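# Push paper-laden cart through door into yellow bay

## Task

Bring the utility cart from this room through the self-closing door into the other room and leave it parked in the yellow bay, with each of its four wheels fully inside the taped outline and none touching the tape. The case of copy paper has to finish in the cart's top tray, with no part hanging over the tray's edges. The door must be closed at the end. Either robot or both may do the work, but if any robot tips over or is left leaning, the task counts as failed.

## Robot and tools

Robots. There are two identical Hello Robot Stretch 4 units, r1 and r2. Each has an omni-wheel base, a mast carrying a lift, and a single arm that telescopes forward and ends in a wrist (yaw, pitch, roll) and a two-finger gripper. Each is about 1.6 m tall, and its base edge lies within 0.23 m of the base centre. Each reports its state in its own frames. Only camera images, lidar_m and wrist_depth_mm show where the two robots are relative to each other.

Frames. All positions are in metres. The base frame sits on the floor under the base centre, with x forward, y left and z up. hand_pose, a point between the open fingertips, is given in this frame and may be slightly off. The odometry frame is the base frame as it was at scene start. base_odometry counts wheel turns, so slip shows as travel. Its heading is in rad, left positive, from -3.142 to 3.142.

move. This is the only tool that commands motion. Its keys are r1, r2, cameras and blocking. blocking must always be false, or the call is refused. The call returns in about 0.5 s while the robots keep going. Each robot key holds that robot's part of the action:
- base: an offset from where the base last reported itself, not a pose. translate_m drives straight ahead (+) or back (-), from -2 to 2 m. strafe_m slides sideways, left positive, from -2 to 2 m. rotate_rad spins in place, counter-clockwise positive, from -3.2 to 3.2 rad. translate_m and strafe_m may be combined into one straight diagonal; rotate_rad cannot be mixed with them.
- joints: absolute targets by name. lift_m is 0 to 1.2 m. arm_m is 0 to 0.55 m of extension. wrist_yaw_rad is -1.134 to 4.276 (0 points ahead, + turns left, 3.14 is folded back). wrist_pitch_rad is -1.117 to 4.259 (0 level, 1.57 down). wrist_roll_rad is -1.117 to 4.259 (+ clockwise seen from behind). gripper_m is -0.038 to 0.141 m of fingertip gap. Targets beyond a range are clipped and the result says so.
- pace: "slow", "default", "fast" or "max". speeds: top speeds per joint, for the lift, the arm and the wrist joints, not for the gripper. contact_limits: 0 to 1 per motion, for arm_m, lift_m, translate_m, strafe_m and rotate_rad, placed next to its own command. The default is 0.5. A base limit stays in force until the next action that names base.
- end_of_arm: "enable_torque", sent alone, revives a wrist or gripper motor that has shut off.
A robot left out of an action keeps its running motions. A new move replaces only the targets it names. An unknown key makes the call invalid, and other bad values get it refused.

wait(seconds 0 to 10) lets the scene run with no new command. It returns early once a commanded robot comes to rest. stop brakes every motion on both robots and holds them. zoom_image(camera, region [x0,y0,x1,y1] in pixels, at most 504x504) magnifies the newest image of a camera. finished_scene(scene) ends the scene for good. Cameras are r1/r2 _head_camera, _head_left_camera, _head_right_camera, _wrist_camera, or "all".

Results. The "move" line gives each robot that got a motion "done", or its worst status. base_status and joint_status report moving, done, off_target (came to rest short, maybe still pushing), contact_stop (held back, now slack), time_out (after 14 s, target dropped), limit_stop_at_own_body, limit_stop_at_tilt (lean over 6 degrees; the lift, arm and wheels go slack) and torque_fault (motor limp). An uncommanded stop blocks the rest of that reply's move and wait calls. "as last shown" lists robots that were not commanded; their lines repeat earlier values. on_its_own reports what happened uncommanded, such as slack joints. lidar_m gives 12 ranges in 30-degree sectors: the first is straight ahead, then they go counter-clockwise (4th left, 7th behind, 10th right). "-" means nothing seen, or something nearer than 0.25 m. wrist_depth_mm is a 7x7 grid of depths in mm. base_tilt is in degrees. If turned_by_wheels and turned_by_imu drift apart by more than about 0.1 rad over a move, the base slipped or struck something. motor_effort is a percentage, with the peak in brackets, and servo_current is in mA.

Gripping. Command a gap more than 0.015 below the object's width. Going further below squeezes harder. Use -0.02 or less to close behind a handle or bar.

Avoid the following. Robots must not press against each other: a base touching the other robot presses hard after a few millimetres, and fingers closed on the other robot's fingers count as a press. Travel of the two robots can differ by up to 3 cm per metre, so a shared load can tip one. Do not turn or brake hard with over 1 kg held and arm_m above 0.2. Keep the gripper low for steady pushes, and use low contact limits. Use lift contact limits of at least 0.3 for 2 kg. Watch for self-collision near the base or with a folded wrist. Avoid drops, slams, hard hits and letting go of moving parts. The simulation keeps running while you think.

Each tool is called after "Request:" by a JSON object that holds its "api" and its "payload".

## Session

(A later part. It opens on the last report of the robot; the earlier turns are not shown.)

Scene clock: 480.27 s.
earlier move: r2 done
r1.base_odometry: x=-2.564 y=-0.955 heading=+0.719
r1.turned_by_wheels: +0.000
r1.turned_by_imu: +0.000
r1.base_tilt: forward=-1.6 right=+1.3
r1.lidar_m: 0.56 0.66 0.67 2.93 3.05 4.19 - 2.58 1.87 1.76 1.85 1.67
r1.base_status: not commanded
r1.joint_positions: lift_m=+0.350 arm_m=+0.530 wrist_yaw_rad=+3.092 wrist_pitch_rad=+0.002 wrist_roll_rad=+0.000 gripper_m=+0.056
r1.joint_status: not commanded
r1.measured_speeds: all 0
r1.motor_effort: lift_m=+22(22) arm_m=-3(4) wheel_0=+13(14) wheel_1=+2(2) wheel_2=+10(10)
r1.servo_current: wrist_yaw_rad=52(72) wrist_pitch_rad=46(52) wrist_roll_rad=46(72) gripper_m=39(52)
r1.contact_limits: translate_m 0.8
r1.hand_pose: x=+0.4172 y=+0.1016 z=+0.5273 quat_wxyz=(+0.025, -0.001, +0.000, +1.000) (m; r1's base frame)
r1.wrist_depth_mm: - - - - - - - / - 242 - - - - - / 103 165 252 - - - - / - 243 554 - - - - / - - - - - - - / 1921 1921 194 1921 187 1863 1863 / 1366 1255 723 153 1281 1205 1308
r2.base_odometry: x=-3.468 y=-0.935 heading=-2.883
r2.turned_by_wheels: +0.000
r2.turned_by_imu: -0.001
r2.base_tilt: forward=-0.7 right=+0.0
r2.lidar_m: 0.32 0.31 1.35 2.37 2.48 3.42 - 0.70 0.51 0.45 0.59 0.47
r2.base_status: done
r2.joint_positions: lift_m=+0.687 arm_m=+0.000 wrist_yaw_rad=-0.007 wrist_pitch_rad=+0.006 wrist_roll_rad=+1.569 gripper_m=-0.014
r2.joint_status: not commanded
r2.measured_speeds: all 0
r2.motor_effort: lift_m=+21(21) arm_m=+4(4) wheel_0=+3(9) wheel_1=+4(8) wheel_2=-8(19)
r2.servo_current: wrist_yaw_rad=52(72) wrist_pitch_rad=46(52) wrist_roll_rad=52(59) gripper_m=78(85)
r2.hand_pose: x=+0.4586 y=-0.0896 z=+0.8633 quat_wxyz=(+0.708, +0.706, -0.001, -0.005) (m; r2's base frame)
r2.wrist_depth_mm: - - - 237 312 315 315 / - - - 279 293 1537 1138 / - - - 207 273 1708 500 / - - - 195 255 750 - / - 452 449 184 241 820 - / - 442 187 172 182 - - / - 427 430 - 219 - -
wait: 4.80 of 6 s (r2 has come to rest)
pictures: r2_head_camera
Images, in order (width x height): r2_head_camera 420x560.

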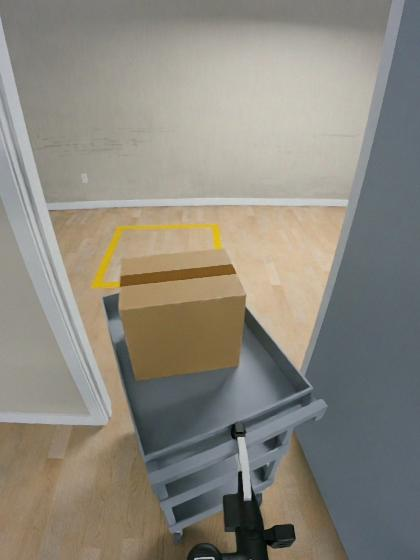

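Request:
{"api": "move", "payload": {"blocking": false, "cameras": [], "r2": {"base":{"translate_m":0.22,"strafe_m":0.1},"pace":"slow"}}}

Request:
{"api": "wait", "payload": {"seconds": 5, "cameras": ["r2_head_camera"]}}

Scene clock: 488.10 s.
move: r2 moving
r1: as last shown
r1.lidar_m: 0.58 0.68 0.67 2.94 3.05 4.15 - 2.58 1.88 1.77 1.84 1.65
r1.motor_effort: lift_m=+22(22) arm_m=-3(4) wheel_0=+14(14) wheel_1=+1(2) wheel_2=+10(10)
r1.servo_current: wrist_yaw_rad=65(72) wrist_pitch_rad=33(46) wrist_roll_rad=46(59) gripper_m=39(46)
r1.contact_limits: translate_m 0.8
r1.wrist_depth_mm: - - - - - - - / - 244 - - - - - / 103 166 253 - - - - / - 245 549 - - - - / - - - - - - - / 1921 1921 193 1863 187 1921 1808 / 1336 1205 723 153 1308 1205 1336
r2.base_odometry: x=-3.478 y=-0.944 heading=-2.884
r2.turned_by_wheels: -0.001
r2.turned_by_imu: +0.000
r2.base_tilt: forward=-0.7 right=+0.1
r2.lidar_m: 0.34 0.33 1.31 2.35 2.46 3.40 - 0.70 0.47 0.47 0.62 0.44
r2.base_status: translate_m moving; strafe_m moving
r2.joint_positions: lift_m=+0.687 arm_m=+0.000 wrist_yaw_rad=-0.007 wrist_pitch_rad=+0.006 wrist_roll_rad=+1.569 gripper_m=-0.014
r2.joint_status: not commanded
r2.measured_speeds: translate_m=+0.049 strafe_m=+0.022 rotate_rad=-0.001 lift_m=+0.000 arm_m=+0.000 wrist_yaw_rad=+0.000 wrist_pitch_rad=+0.000 wrist_roll_rad=+0.000
r2.motor_effort: lift_m=+20(20) arm_m=+4(4) wheel_0=+2(9) wheel_1=+6(9) wheel_2=-15(15)
r2.servo_current: wrist_yaw_rad=65(65) wrist_pitch_rad=46(52) wrist_roll_rad=39(52) gripper_m=78(85)
r2.hand_pose: x=+0.4586 y=-0.0896 z=+0.8633 quat_wxyz=(+0.708, +0.706, -0.001, -0.005) (m; r2's base frame)
r2.wrist_depth_mm: - - - 241 314 317 320 / - - - 224 294 1576 1160 / - - - 207 276 1661 500 / - - - 195 255 820 - / - 452 449 183 240 842 - / - 439 189 171 182 - - / - 427 427 - 218 - -
pictures: none
No camera images: "cameras" was empty.

Scene clock: 491.20 s.
earlier move: r2 done
r1.base_odometry: x=-2.564 y=-0.955 heading=+0.719
r1.turned_by_wheels: +0.000
r1.turned_by_imu: +0.000
r1.base_tilt: forward=-1.6 right=+1.2
r1.lidar_m: 0.57 0.91 0.95 2.94 3.05 4.21 - 2.57 1.87 1.76 1.86 1.65
r1.base_status: not commanded
r1.joint_positions: lift_m=+0.350 arm_m=+0.530 wrist_yaw_rad=+3.092 wrist_pitch_rad=+0.002 wrist_roll_rad=+0.000 gripper_m=+0.056
r1.joint_status: not commanded
r1.measured_speeds: all 0
r1.motor_effort: lift_m=+22(22) arm_m=-3(4) wheel_0=+13(14) wheel_1=+1(2) wheel_2=+10(10)
r1.servo_current: wrist_yaw_rad=59(72) wrist_pitch_rad=52(52) wrist_roll_rad=39(72) gripper_m=39(52)
r1.contact_limits: translate_m 0.8
r1.hand_pose: x=+0.4172 y=+0.1016 z=+0.5273 quat_wxyz=(+0.025, -0.001, +0.000, +1.000) (m; r1's base frame)
r1.wrist_depth_mm: - - - - - - - / - 244 - - - - - / 103 165 252 - - - - / - 245 544 - - - - / - - - - - - - / 1921 1921 193 1921 187 1863 1808 / 1397 1229 732 153 1308 1182 1308
r2.base_odometry: x=-3.654 y=-1.088 heading=-2.883
r2.turned_by_wheels: +0.000
r2.turned_by_imu: -0.001
r2.base_tilt: forward=-0.7 right=+0.1
r2.lidar_m: 0.30 0.35 1.01 2.28 2.34 3.23 - 0.93 0.60 0.66 0.66 0.47
r2.base_status: done
r2.joint_positions: lift_m=+0.687 arm_m=+0.000 wrist_yaw_rad=-0.009 wrist_pitch_rad=+0.006 wrist_roll_rad=+1.569 gripper_m=-0.014
r2.joint_status: not commanded
r2.measured_speeds: all 0
r2.motor_effort: lift_m=+20(21) arm_m=+4(4) wheel_0=+2(9) wheel_1=+4(9) wheel_2=-9(18)
r2.servo_current: wrist_yaw_rad=65(85) wrist_pitch_rad=46(59) wrist_roll_rad=46(59) gripper_m=78(85)
r2.hand_pose: x=+0.4584 y=-0.0901 z=+0.8633 quat_wxyz=(+0.708, +0.706, -0.001, -0.005) (m; r2's base frame)
r2.wrist_depth_mm: - - - 283 - 1499 1098 / - - - 300 334 349 355 / - - - 219 291 1661 504 / - - - 202 263 1808 - / - - 452 186 245 809 - / - 439 190 171 181 - - / - 418 415 - 215 - -
wait: 3.10 of 5 s (r2 has come to rest)
pictures: r2_head_camera
Images, in order (width x height): r2_head_camera 420x560.

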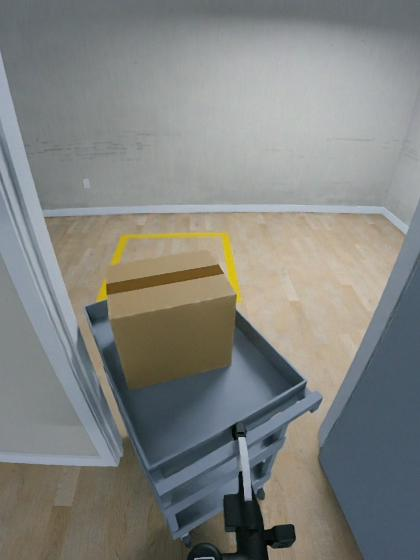

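Request:
{"api": "zoom_image", "payload": {"camera": "r2_head_camera", "region": [20, 250, 220, 530]}}

Scaled by 1.800 from the camera's 420x560 image, which has a finer 1200x1600 frame.

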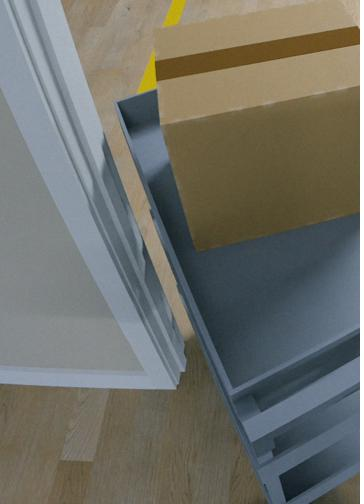

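Request:
{"api": "move", "payload": {"blocking": false, "cameras": [], "r2": {"base":{"translate_m":-0.4,"strafe_m":0.1},"pace":"slow"}}}

Request:
{"api": "wait", "payload": {"seconds": 7, "cameras": ["r2_head_camera"]}}

Scene clock: 500.27 s.
move: r2 moving
r1: as last shown
r1.base_tilt: forward=-1.6 right=+1.3
r1.lidar_m: 0.58 0.90 0.97 2.92 3.04 4.19 - 2.58 1.86 1.77 1.82 1.66
r1.motor_effort: lift_m=+22(22) arm_m=-4(4) wheel_0=+14(14) wheel_1=+1(2) wheel_2=+10(10)
r1.servo_current: wrist_yaw_rad=52(72) wrist_pitch_rad=39(52) wrist_roll_rad=46(59) gripper_m=39(46)
r1.contact_limits: translate_m 0.8
r1.wrist_depth_mm: - - - - - - - / - 244 - - - - - / 103 165 252 - - - - / - 245 549 - - - - / - - - - - - - / 1921 1983 194 1983 188 1921 1863 / 1366 1229 732 153 1255 1205 1308
r2.base_odometry: x=-3.642 y=-1.088 heading=-2.883
r2.turned_by_wheels: +0.000
r2.turned_by_imu: +0.000
r2.base_tilt: forward=-0.7 right=+0.1
r2.lidar_m: 0.31 0.32 1.05 2.27 2.36 3.25 - 0.92 0.60 0.65 0.67 0.49
r2.base_status: translate_m moving; strafe_m moving
r2.joint_positions: lift_m=+0.687 arm_m=+0.000 wrist_yaw_rad=-0.003 wrist_pitch_rad=+0.006 wrist_roll_rad=+1.569 gripper_m=-0.014
r2.joint_status: not commanded
r2.measured_speeds: translate_m=-0.050 strafe_m=+0.012 rotate_rad=-0.001 lift_m=+0.000 arm_m=+0.000 wrist_yaw_rad=+0.005 wrist_pitch_rad=+0.000 wrist_roll_rad=+0.000
r2.motor_effort: lift_m=+20(21) arm_m=+4(4) wheel_0=-8(11) wheel_1=-6(7) wheel_2=+12(12)
r2.servo_current: wrist_yaw_rad=52(72) wrist_pitch_rad=46(52) wrist_roll_rad=52(59) gripper_m=72(85)
r2.hand_pose: x=+0.4590 y=-0.0883 z=+0.8633 quat_wxyz=(+0.708, +0.706, +0.001, -0.003) (m; r2's base frame)
r2.wrist_depth_mm: - - - 282 - 1576 1078 / - - - 294 329 1430 427 / - - - 216 286 1661 496 / - - - 200 262 1756 - / - 455 449 186 244 831 - / - 439 187 171 181 - - / - 424 424 - 216 - -
pictures: none
No camera images: "cameras" was empty.

Scene clock: 505.13 s.
earlier move: r2 done
r1.base_odometry: x=-2.564 y=-0.955 heading=+0.719
r1.turned_by_wheels: +0.000
r1.turned_by_imu: +0.000
r1.base_tilt: forward=-1.6 right=+1.3
r1.lidar_m: 0.58 0.96 0.71 2.90 3.05 4.20 - 2.58 1.86 1.77 1.85 1.67
r1.base_status: not commanded
r1.joint_positions: lift_m=+0.350 arm_m=+0.530 wrist_yaw_rad=+3.092 wrist_pitch_rad=+0.002 wrist_roll_rad=+0.000 gripper_m=+0.056
r1.joint_status: not commanded
r1.measured_speeds: all 0
r1.motor_effort: lift_m=+22(22) arm_m=-4(4) wheel_0=+13(14) wheel_1=+2(2) wheel_2=+10(10)
r1.servo_current: wrist_yaw_rad=59(72) wrist_pitch_rad=33(52) wrist_roll_rad=46(65) gripper_m=39(46)
r1.contact_limits: translate_m 0.8
r1.hand_pose: x=+0.4172 y=+0.1016 z=+0.5273 quat_wxyz=(+0.025, -0.001, +0.000, +1.000) (m; r1's base frame)
r1.wrist_depth_mm: - - - - - - - / - 243 - - - - - / 103 165 252 - - - - / - 243 554 - - - - / - - - - - - - / 1921 1863 193 1921 187 1921 1921 / 1366 1182 723 153 1281 1182 1281
r2.base_odometry: x=-3.242 y=-1.082 heading=-2.883
r2.turned_by_wheels: +0.001
r2.turned_by_imu: +0.003
r2.base_tilt: forward=-0.7 right=+0.1
r2.lidar_m: 0.37 0.38 1.60 2.17 2.24 3.08 - 0.95 0.72 0.62 0.70 0.45
r2.base_status: done
r2.joint_positions: lift_m=+0.687 arm_m=+0.000 wrist_yaw_rad=+0.008 wrist_pitch_rad=+0.006 wrist_roll_rad=+1.569 gripper_m=-0.014
r2.joint_status: not commanded
r2.measured_speeds: all 0
r2.motor_effort: lift_m=+20(21) arm_m=-3(4) wheel_0=-1(13) wheel_1=-3(8) wheel_2=+10(16)
r2.servo_current: wrist_yaw_rad=59(72) wrist_pitch_rad=46(52) wrist_roll_rad=46(65) gripper_m=72(85)
r2.hand_pose: x=+0.4600 y=-0.0850 z=+0.8633 quat_wxyz=(+0.708, +0.706, +0.005, +0.001) (m; r2's base frame)
r2.wrist_depth_mm: - - - 186 250 1618 1138 / - - - 184 245 1756 517 / - - - 181 243 809 - / - 439 442 179 239 842 - / - 455 452 178 236 831 - / - 462 186 174 182 - - / - 466 473 - - - -
wait: 4.87 of 7 s (r2 has come to rest)
pictures: r2_head_camera
Images, in order (width x height): r2_head_camera 420x560.

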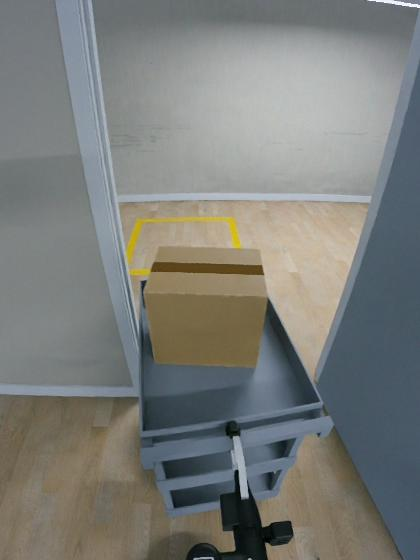

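Request:
{"api": "move", "payload": {"blocking": false, "cameras": [], "r2": {"base":{"translate_m":0.35},"pace":"slow"}}}

Request:
{"api": "wait", "payload": {"seconds": 6, "cameras": ["r2_head_camera"]}}

Scene clock: 511.27 s.
move: r2 moving
r1: as last shown
r1.base_tilt: forward=-1.5 right=+1.2
r1.lidar_m: 0.59 0.85 0.70 2.94 3.04 4.18 - 2.59 1.86 1.77 1.83 1.65
r1.motor_effort: lift_m=+22(22) arm_m=-3(4) wheel_0=+13(14) wheel_1=+1(2) wheel_2=+10(10)
r1.servo_current: wrist_yaw_rad=59(65) wrist_pitch_rad=39(52) wrist_roll_rad=46(65) gripper_m=39(46)
r1.contact_limits: translate_m 0.8
r1.wrist_depth_mm: - - - - - - - / - 244 - - - - - / 103 165 253 - - - - / - 243 554 - - - - / - - - - - - - / 1863 1983 194 1863 187 1921 1863 / 1336 1229 723 153 1281 1205 1308
r2.base_odometry: x=-3.254 y=-1.085 heading=-2.882
r2.turned_by_wheels: +0.000
r2.turned_by_imu: +0.001
r2.base_tilt: forward=-0.7 right=+0.0
r2.lidar_m: 0.38 0.38 1.57 2.15 2.27 3.11 - 0.87 0.73 0.63 0.71 0.44
r2.base_status: translate_m moving
r2.joint_positions: lift_m=+0.687 arm_m=+0.000 wrist_yaw_rad=+0.006 wrist_pitch_rad=+0.006 wrist_roll_rad=+1.569 gripper_m=-0.014
r2.joint_status: not commanded
r2.measured_speeds: translate_m=+0.049 strafe_m=+0.000 rotate_rad=+0.000 lift_m=+0.000 arm_m=+0.000 wrist_yaw_rad=-0.003 wrist_pitch_rad=+0.000 wrist_roll_rad=+0.000
r2.motor_effort: lift_m=+20(21) arm_m=-3(4) wheel_0=+7(11) wheel_1=+6(8) wheel_2=-10(12)
r2.servo_current: wrist_yaw_rad=52(65) wrist_pitch_rad=52(52) wrist_roll_rad=59(59) gripper_m=78(78)
r2.hand_pose: x=+0.4598 y=-0.0858 z=+0.8633 quat_wxyz=(+0.708, +0.706, +0.004, +0.000) (m; r2's base frame)
r2.wrist_depth_mm: - - - 187 251 1661 1160 / - - - 185 246 1661 504 / - - - 181 243 820 - / - 445 442 179 239 842 - / - 452 449 177 236 831 - / - 462 186 174 181 - - / - 141 469 - - - -
pictures: none
No camera images: "cameras" was empty.

Scene clock: 515.57 s.
earlier move: r2 done
r1.base_odometry: x=-2.564 y=-0.955 heading=+0.719
r1.turned_by_wheels: +0.000
r1.turned_by_imu: +0.000
r1.base_tilt: forward=-1.6 right=+1.3
r1.lidar_m: 0.57 0.94 0.92 2.94 3.05 4.18 - 2.59 1.89 1.75 1.85 1.68
r1.base_status: not commanded
r1.joint_positions: lift_m=+0.350 arm_m=+0.530 wrist_yaw_rad=+3.092 wrist_pitch_rad=+0.002 wrist_roll_rad=+0.000 gripper_m=+0.056
r1.joint_status: not commanded
r1.measured_speeds: all 0
r1.motor_effort: lift_m=+22(22) arm_m=-4(4) wheel_0=+14(14) wheel_1=+1(2) wheel_2=+10(10)
r1.servo_current: wrist_yaw_rad=33(72) wrist_pitch_rad=46(52) wrist_roll_rad=33(65) gripper_m=39(52)
r1.contact_limits: translate_m 0.8
r1.hand_pose: x=+0.4172 y=+0.1016 z=+0.5273 quat_wxyz=(+0.025, -0.001, +0.000, +1.000) (m; r1's base frame)
r1.wrist_depth_mm: - - - - - - - / - 244 - - - - - / 103 165 253 - - - - / - 243 549 - - - - / - - - - - - - / 1983 1921 193 1983 187 1921 1863 / 1336 1255 732 153 1281 1182 1308
r2.base_odometry: x=-3.580 y=-1.172 heading=-2.882
r2.turned_by_wheels: +0.000
r2.turned_by_imu: +0.000
r2.base_tilt: forward=-0.7 right=+0.1
r2.lidar_m: 0.39 0.41 1.08 2.16 2.26 3.09 - 0.96 0.70 0.70 0.78 0.45
r2.base_status: done
r2.joint_positions: lift_m=+0.687 arm_m=+0.000 wrist_yaw_rad=+0.001 wrist_pitch_rad=+0.006 wrist_roll_rad=+1.569 gripper_m=-0.014
r2.joint_status: not commanded
r2.measured_speeds: all 0
r2.motor_effort: lift_m=+20(21) arm_m=+4(4) wheel_0=+6(14) wheel_1=+4(8) wheel_2=-6(15)
r2.servo_current: wrist_yaw_rad=46(65) wrist_pitch_rad=46(52) wrist_roll_rad=52(59) gripper_m=72(85)
r2.hand_pose: x=+0.4593 y=-0.0872 z=+0.8633 quat_wxyz=(+0.708, +0.706, +0.002, -0.002) (m; r2's base frame)
r2.wrist_depth_mm: - - - 181 241 1661 1160 / - - - 179 240 1661 - / - - - 177 237 831 - / - 442 439 236 236 842 - / - 452 452 175 234 831 - / - 469 187 173 181 - - / - - 477 - 231 121 -
wait: 4.30 of 6 s (r2 has come to rest)
pictures: r2_head_camera
Images, in order (width x height): r2_head_camera 420x560.

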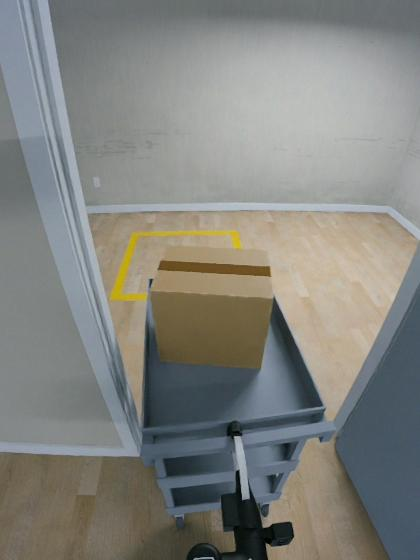

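Request:
{"api": "move", "payload": {"blocking": false, "cameras": [], "r2": {"base":{"translate_m":0.4,"strafe_m":-0.05},"pace":"slow"}}}

Request:
{"api": "wait", "payload": {"seconds": 6, "cameras": ["r2_head_camera"]}}

Scene clock: 527.70 s.
move: r2 moving
r1: as last shown
r1.lidar_m: 0.58 0.93 0.97 2.94 3.05 4.19 - 2.57 1.88 1.75 1.84 1.64
r1.motor_effort: lift_m=+22(22) arm_m=-4(4) wheel_0=+13(14) wheel_1=+1(2) wheel_2=+10(10)
r1.servo_current: wrist_yaw_rad=46(59) wrist_pitch_rad=39(46) wrist_roll_rad=39(52) gripper_m=39(46)
r1.contact_limits: translate_m 0.8
r1.wrist_depth_mm: - - - - - - - / - 244 - - - - - / 103 165 252 - - - - / - 244 544 - - - - / - - - - - - - / 1921 1921 193 1863 187 1921 1863 / 1366 1182 732 153 1308 1205 1336
r2.base_odometry: x=-3.593 y=-1.174 heading=-2.882
r2.turned_by_wheels: +0.000
r2.turned_by_imu: +0.001
r2.base_tilt: forward=-0.7 right=+0.0
r2.lidar_m: 0.39 0.39 1.07 2.15 2.26 3.11 - 0.97 0.71 0.70 0.77 0.43
r2.base_status: translate_m moving; strafe_m moving
r2.joint_positions: lift_m=+0.687 arm_m=+0.000 wrist_yaw_rad=+0.001 wrist_pitch_rad=+0.006 wrist_roll_rad=+1.569 gripper_m=-0.014
r2.joint_status: not commanded
r2.measured_speeds: translate_m=+0.048 strafe_m=-0.006 rotate_rad=+0.001 lift_m=+0.000 arm_m=+0.000 wrist_yaw_rad=+0.000 wrist_pitch_rad=+0.000 wrist_roll_rad=+0.000
r2.motor_effort: lift_m=+20(20) arm_m=+4(4) wheel_0=+12(12) wheel_1=+7(7) wheel_2=-11(13)
r2.servo_current: wrist_yaw_rad=46(52) wrist_pitch_rad=46(52) wrist_roll_rad=46(52) gripper_m=72(78)
r2.hand_pose: x=+0.4593 y=-0.0872 z=+0.8633 quat_wxyz=(+0.708, +0.706, +0.002, -0.002) (m; r2's base frame)
r2.wrist_depth_mm: - - - 179 241 1618 1160 / - - - 178 239 1708 - / - - - 177 237 820 - / - 442 439 235 236 831 - / - 459 452 174 235 831 - / - 469 186 173 182 - - / - - 480 - 231 1576 -
pictures: none
No camera images: "cameras" was empty.

Scene clock: 532.50 s.
earlier move: r2 done
r1.base_odometry: x=-2.564 y=-0.955 heading=+0.719
r1.turned_by_wheels: +0.000
r1.turned_by_imu: +0.000
r1.base_tilt: forward=-1.6 right=+1.3
r1.lidar_m: 0.58 1.22 2.29 2.92 3.07 4.17 - 2.56 1.88 1.76 1.86 1.66
r1.base_status: not commanded
r1.joint_positions: lift_m=+0.350 arm_m=+0.530 wrist_yaw_rad=+3.092 wrist_pitch_rad=+0.002 wrist_roll_rad=+0.000 gripper_m=+0.056
r1.joint_status: not commanded
r1.measured_speeds: all 0
r1.motor_effort: lift_m=+22(22) arm_m=-3(4) wheel_0=+14(14) wheel_1=+1(2) wheel_2=+10(10)
r1.servo_current: wrist_yaw_rad=52(72) wrist_pitch_rad=33(52) wrist_roll_rad=46(65) gripper_m=39(52)
r1.contact_limits: translate_m 0.8
r1.hand_pose: x=+0.4172 y=+0.1016 z=+0.5273 quat_wxyz=(+0.025, -0.001, +0.000, +1.000) (m; r1's base frame)
r1.wrist_depth_mm: - - - - - - - / - 244 - - - - - / 103 165 252 - - - - / - 244 549 - - - - / - - - - - - - / 1863 1921 194 1921 187 1921 1863 / 1366 1205 715 153 1281 1160 1308
r2.base_odometry: x=-3.980 y=-1.226 heading=-2.882
r2.turned_by_wheels: +0.000
r2.turned_by_imu: +0.002
r2.base_tilt: forward=-0.6 right=+0.0
r2.lidar_m: 0.39 0.43 0.52 1.47 2.29 3.15 - 0.86 0.74 0.67 0.67 0.43
r2.base_status: done
r2.joint_positions: lift_m=+0.687 arm_m=+0.000 wrist_yaw_rad=+0.001 wrist_pitch_rad=+0.006 wrist_roll_rad=+1.569 gripper_m=-0.014
r2.joint_status: not commanded
r2.measured_speeds: all 0
r2.motor_effort: lift_m=+20(21) arm_m=+4(4) wheel_0=+7(13) wheel_1=+4(9) wheel_2=-7(13)
r2.servo_current: wrist_yaw_rad=46(59) wrist_pitch_rad=46(52) wrist_roll_rad=46(65) gripper_m=78(78)
r2.hand_pose: x=+0.4593 y=-0.0872 z=+0.8633 quat_wxyz=(+0.708, +0.706, +0.002, -0.002) (m; r2's base frame)
r2.wrist_depth_mm: - - - 166 225 1661 1138 / - - - 167 227 759 - / - 430 430 169 229 820 - / - 445 445 229 230 842 - / - 466 459 172 232 842 - / - - 187 173 182 - - / - - 504 - 236 121 512
wait: 4.80 of 6 s (r2 has come to rest)
pictures: r2_head_camera
Images, in order (width x height): r2_head_camera 420x560.

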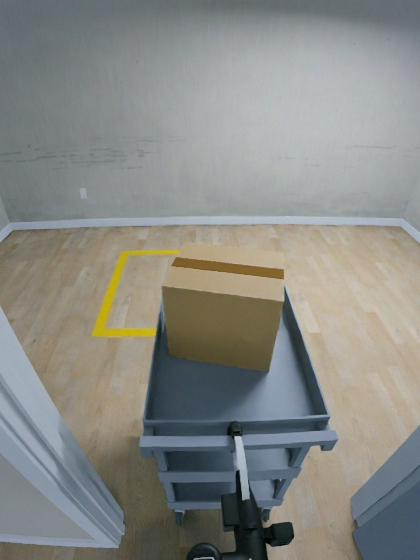

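Request:
{"api": "move", "payload": {"blocking": false, "cameras": [], "r2": {"base":{"translate_m":0.3,"strafe_m":-0.1},"pace":"slow"}}}

Request:
{"api": "wait", "payload": {"seconds": 6, "cameras": ["r2_head_camera"]}}

Scene clock: 548.27 s.
move: r2 moving
r1: as last shown
r1.lidar_m: 0.58 1.22 2.28 2.92 3.04 4.19 - 2.56 1.87 1.76 1.86 1.66
r1.motor_effort: lift_m=+22(22) arm_m=-4(4) wheel_0=+13(14) wheel_1=+2(2) wheel_2=+10(10)
r1.servo_current: wrist_yaw_rad=39(65) wrist_pitch_rad=52(52) wrist_roll_rad=33(59) gripper_m=39(46)
r1.contact_limits: translate_m 0.8
r1.wrist_depth_mm: - - - - - - - / - 244 - - - - - / 103 166 252 - - - - / - 244 544 - - - - / - - - - - - - / 1863 1921 194 1921 186 1921 1863 / 1366 1205 723 153 1281 1182 1308
r2.base_odometry: x=-3.993 y=-1.225 heading=-2.881
r2.turned_by_wheels: +0.000
r2.turned_by_imu: +0.001
r2.base_tilt: forward=-0.7 right=+0.1
r2.lidar_m: 0.39 0.42 0.50 1.39 2.32 3.19 - 0.91 0.73 0.65 0.66 0.42
r2.base_status: translate_m moving; strafe_m moving
r2.joint_positions: lift_m=+0.687 arm_m=+0.000 wrist_yaw_rad=+0.001 wrist_pitch_rad=+0.006 wrist_roll_rad=+1.569 gripper_m=-0.014
r2.joint_status: not commanded
r2.measured_speeds: translate_m=+0.048 strafe_m=-0.016 rotate_rad=+0.000 lift_m=+0.000 arm_m=+0.000 wrist_yaw_rad=+0.000 wrist_pitch_rad=+0.000 wrist_roll_rad=+0.000
r2.motor_effort: lift_m=+20(20) arm_m=+4(4) wheel_0=+14(14) wheel_1=+6(7) wheel_2=-10(13)
r2.servo_current: wrist_yaw_rad=39(52) wrist_pitch_rad=46(46) wrist_roll_rad=59(59) gripper_m=72(78)
r2.hand_pose: x=+0.4593 y=-0.0872 z=+0.8633 quat_wxyz=(+0.708, +0.706, +0.002, -0.002) (m; r2's base frame)
r2.wrist_depth_mm: - - - 165 224 1661 1138 / - - - 167 226 778 - / - 427 424 169 228 820 - / - 445 439 230 229 831 - / - 469 466 172 232 842 - / - - 188 173 182 - - / - - 500 - 236 121 512
pictures: none
No camera images: "cameras" was empty.

Scene clock: 552.17 s.
earlier move: r2 done
r1.base_odometry: x=-2.564 y=-0.955 heading=+0.719
r1.turned_by_wheels: +0.000
r1.turned_by_imu: +0.000
r1.base_tilt: forward=-1.5 right=+1.2
r1.lidar_m: 0.56 1.45 2.29 2.92 3.03 4.19 - 2.58 1.84 1.77 1.83 1.67
r1.base_status: not commanded
r1.joint_positions: lift_m=+0.350 arm_m=+0.530 wrist_yaw_rad=+3.092 wrist_pitch_rad=+0.002 wrist_roll_rad=+0.000 gripper_m=+0.056
r1.joint_status: not commanded
r1.measured_speeds: all 0
r1.motor_effort: lift_m=+22(22) arm_m=-4(4) wheel_0=+13(14) wheel_1=+1(2) wheel_2=+10(10)
r1.servo_current: wrist_yaw_rad=46(72) wrist_pitch_rad=39(52) wrist_roll_rad=52(72) gripper_m=46(46)
r1.contact_limits: translate_m 0.8
r1.hand_pose: x=+0.4172 y=+0.1016 z=+0.5273 quat_wxyz=(+0.025, -0.001, +0.000, +1.000) (m; r1's base frame)
r1.wrist_depth_mm: - - - - - - - / - 243 - - - - - / 103 166 254 - - - - / - 245 549 - - - - / - - - - - - - / 1921 1921 194 1983 187 1863 1808 / 1366 1205 723 154 1255 1182 1336
r2.base_odometry: x=-4.295 y=-1.207 heading=-2.881
r2.turned_by_wheels: +0.000
r2.turned_by_imu: +0.002
r2.base_tilt: forward=-0.7 right=+0.1
r2.lidar_m: 0.40 0.42 0.45 0.43 2.42 3.33 - 0.93 0.56 0.52 0.62 0.43
r2.base_status: done
r2.joint_positions: lift_m=+0.687 arm_m=+0.000 wrist_yaw_rad=+0.002 wrist_pitch_rad=+0.006 wrist_roll_rad=+1.569 gripper_m=-0.014
r2.joint_status: not commanded
r2.measured_speeds: all 0
r2.motor_effort: lift_m=+20(21) arm_m=+4(4) wheel_0=+9(15) wheel_1=+5(8) wheel_2=-5(13)
r2.servo_current: wrist_yaw_rad=39(59) wrist_pitch_rad=52(59) wrist_roll_rad=52(65) gripper_m=78(78)
r2.hand_pose: x=+0.4594 y=-0.0869 z=+0.8633 quat_wxyz=(+0.708, +0.706, +0.003, -0.001) (m; r2's base frame)
r2.wrist_depth_mm: - - - 167 226 1661 1160 / - - - 169 228 1618 - / - - 433 169 229 831 - / - 439 442 229 231 831 - / - 466 459 172 232 842 - / - - 186 173 182 - - / - - 500 - 236 1499 -
wait: 3.90 of 6 s (r2 has come to rest)
pictures: r2_head_camera
Images, in order (width x height): r2_head_camera 420x560.

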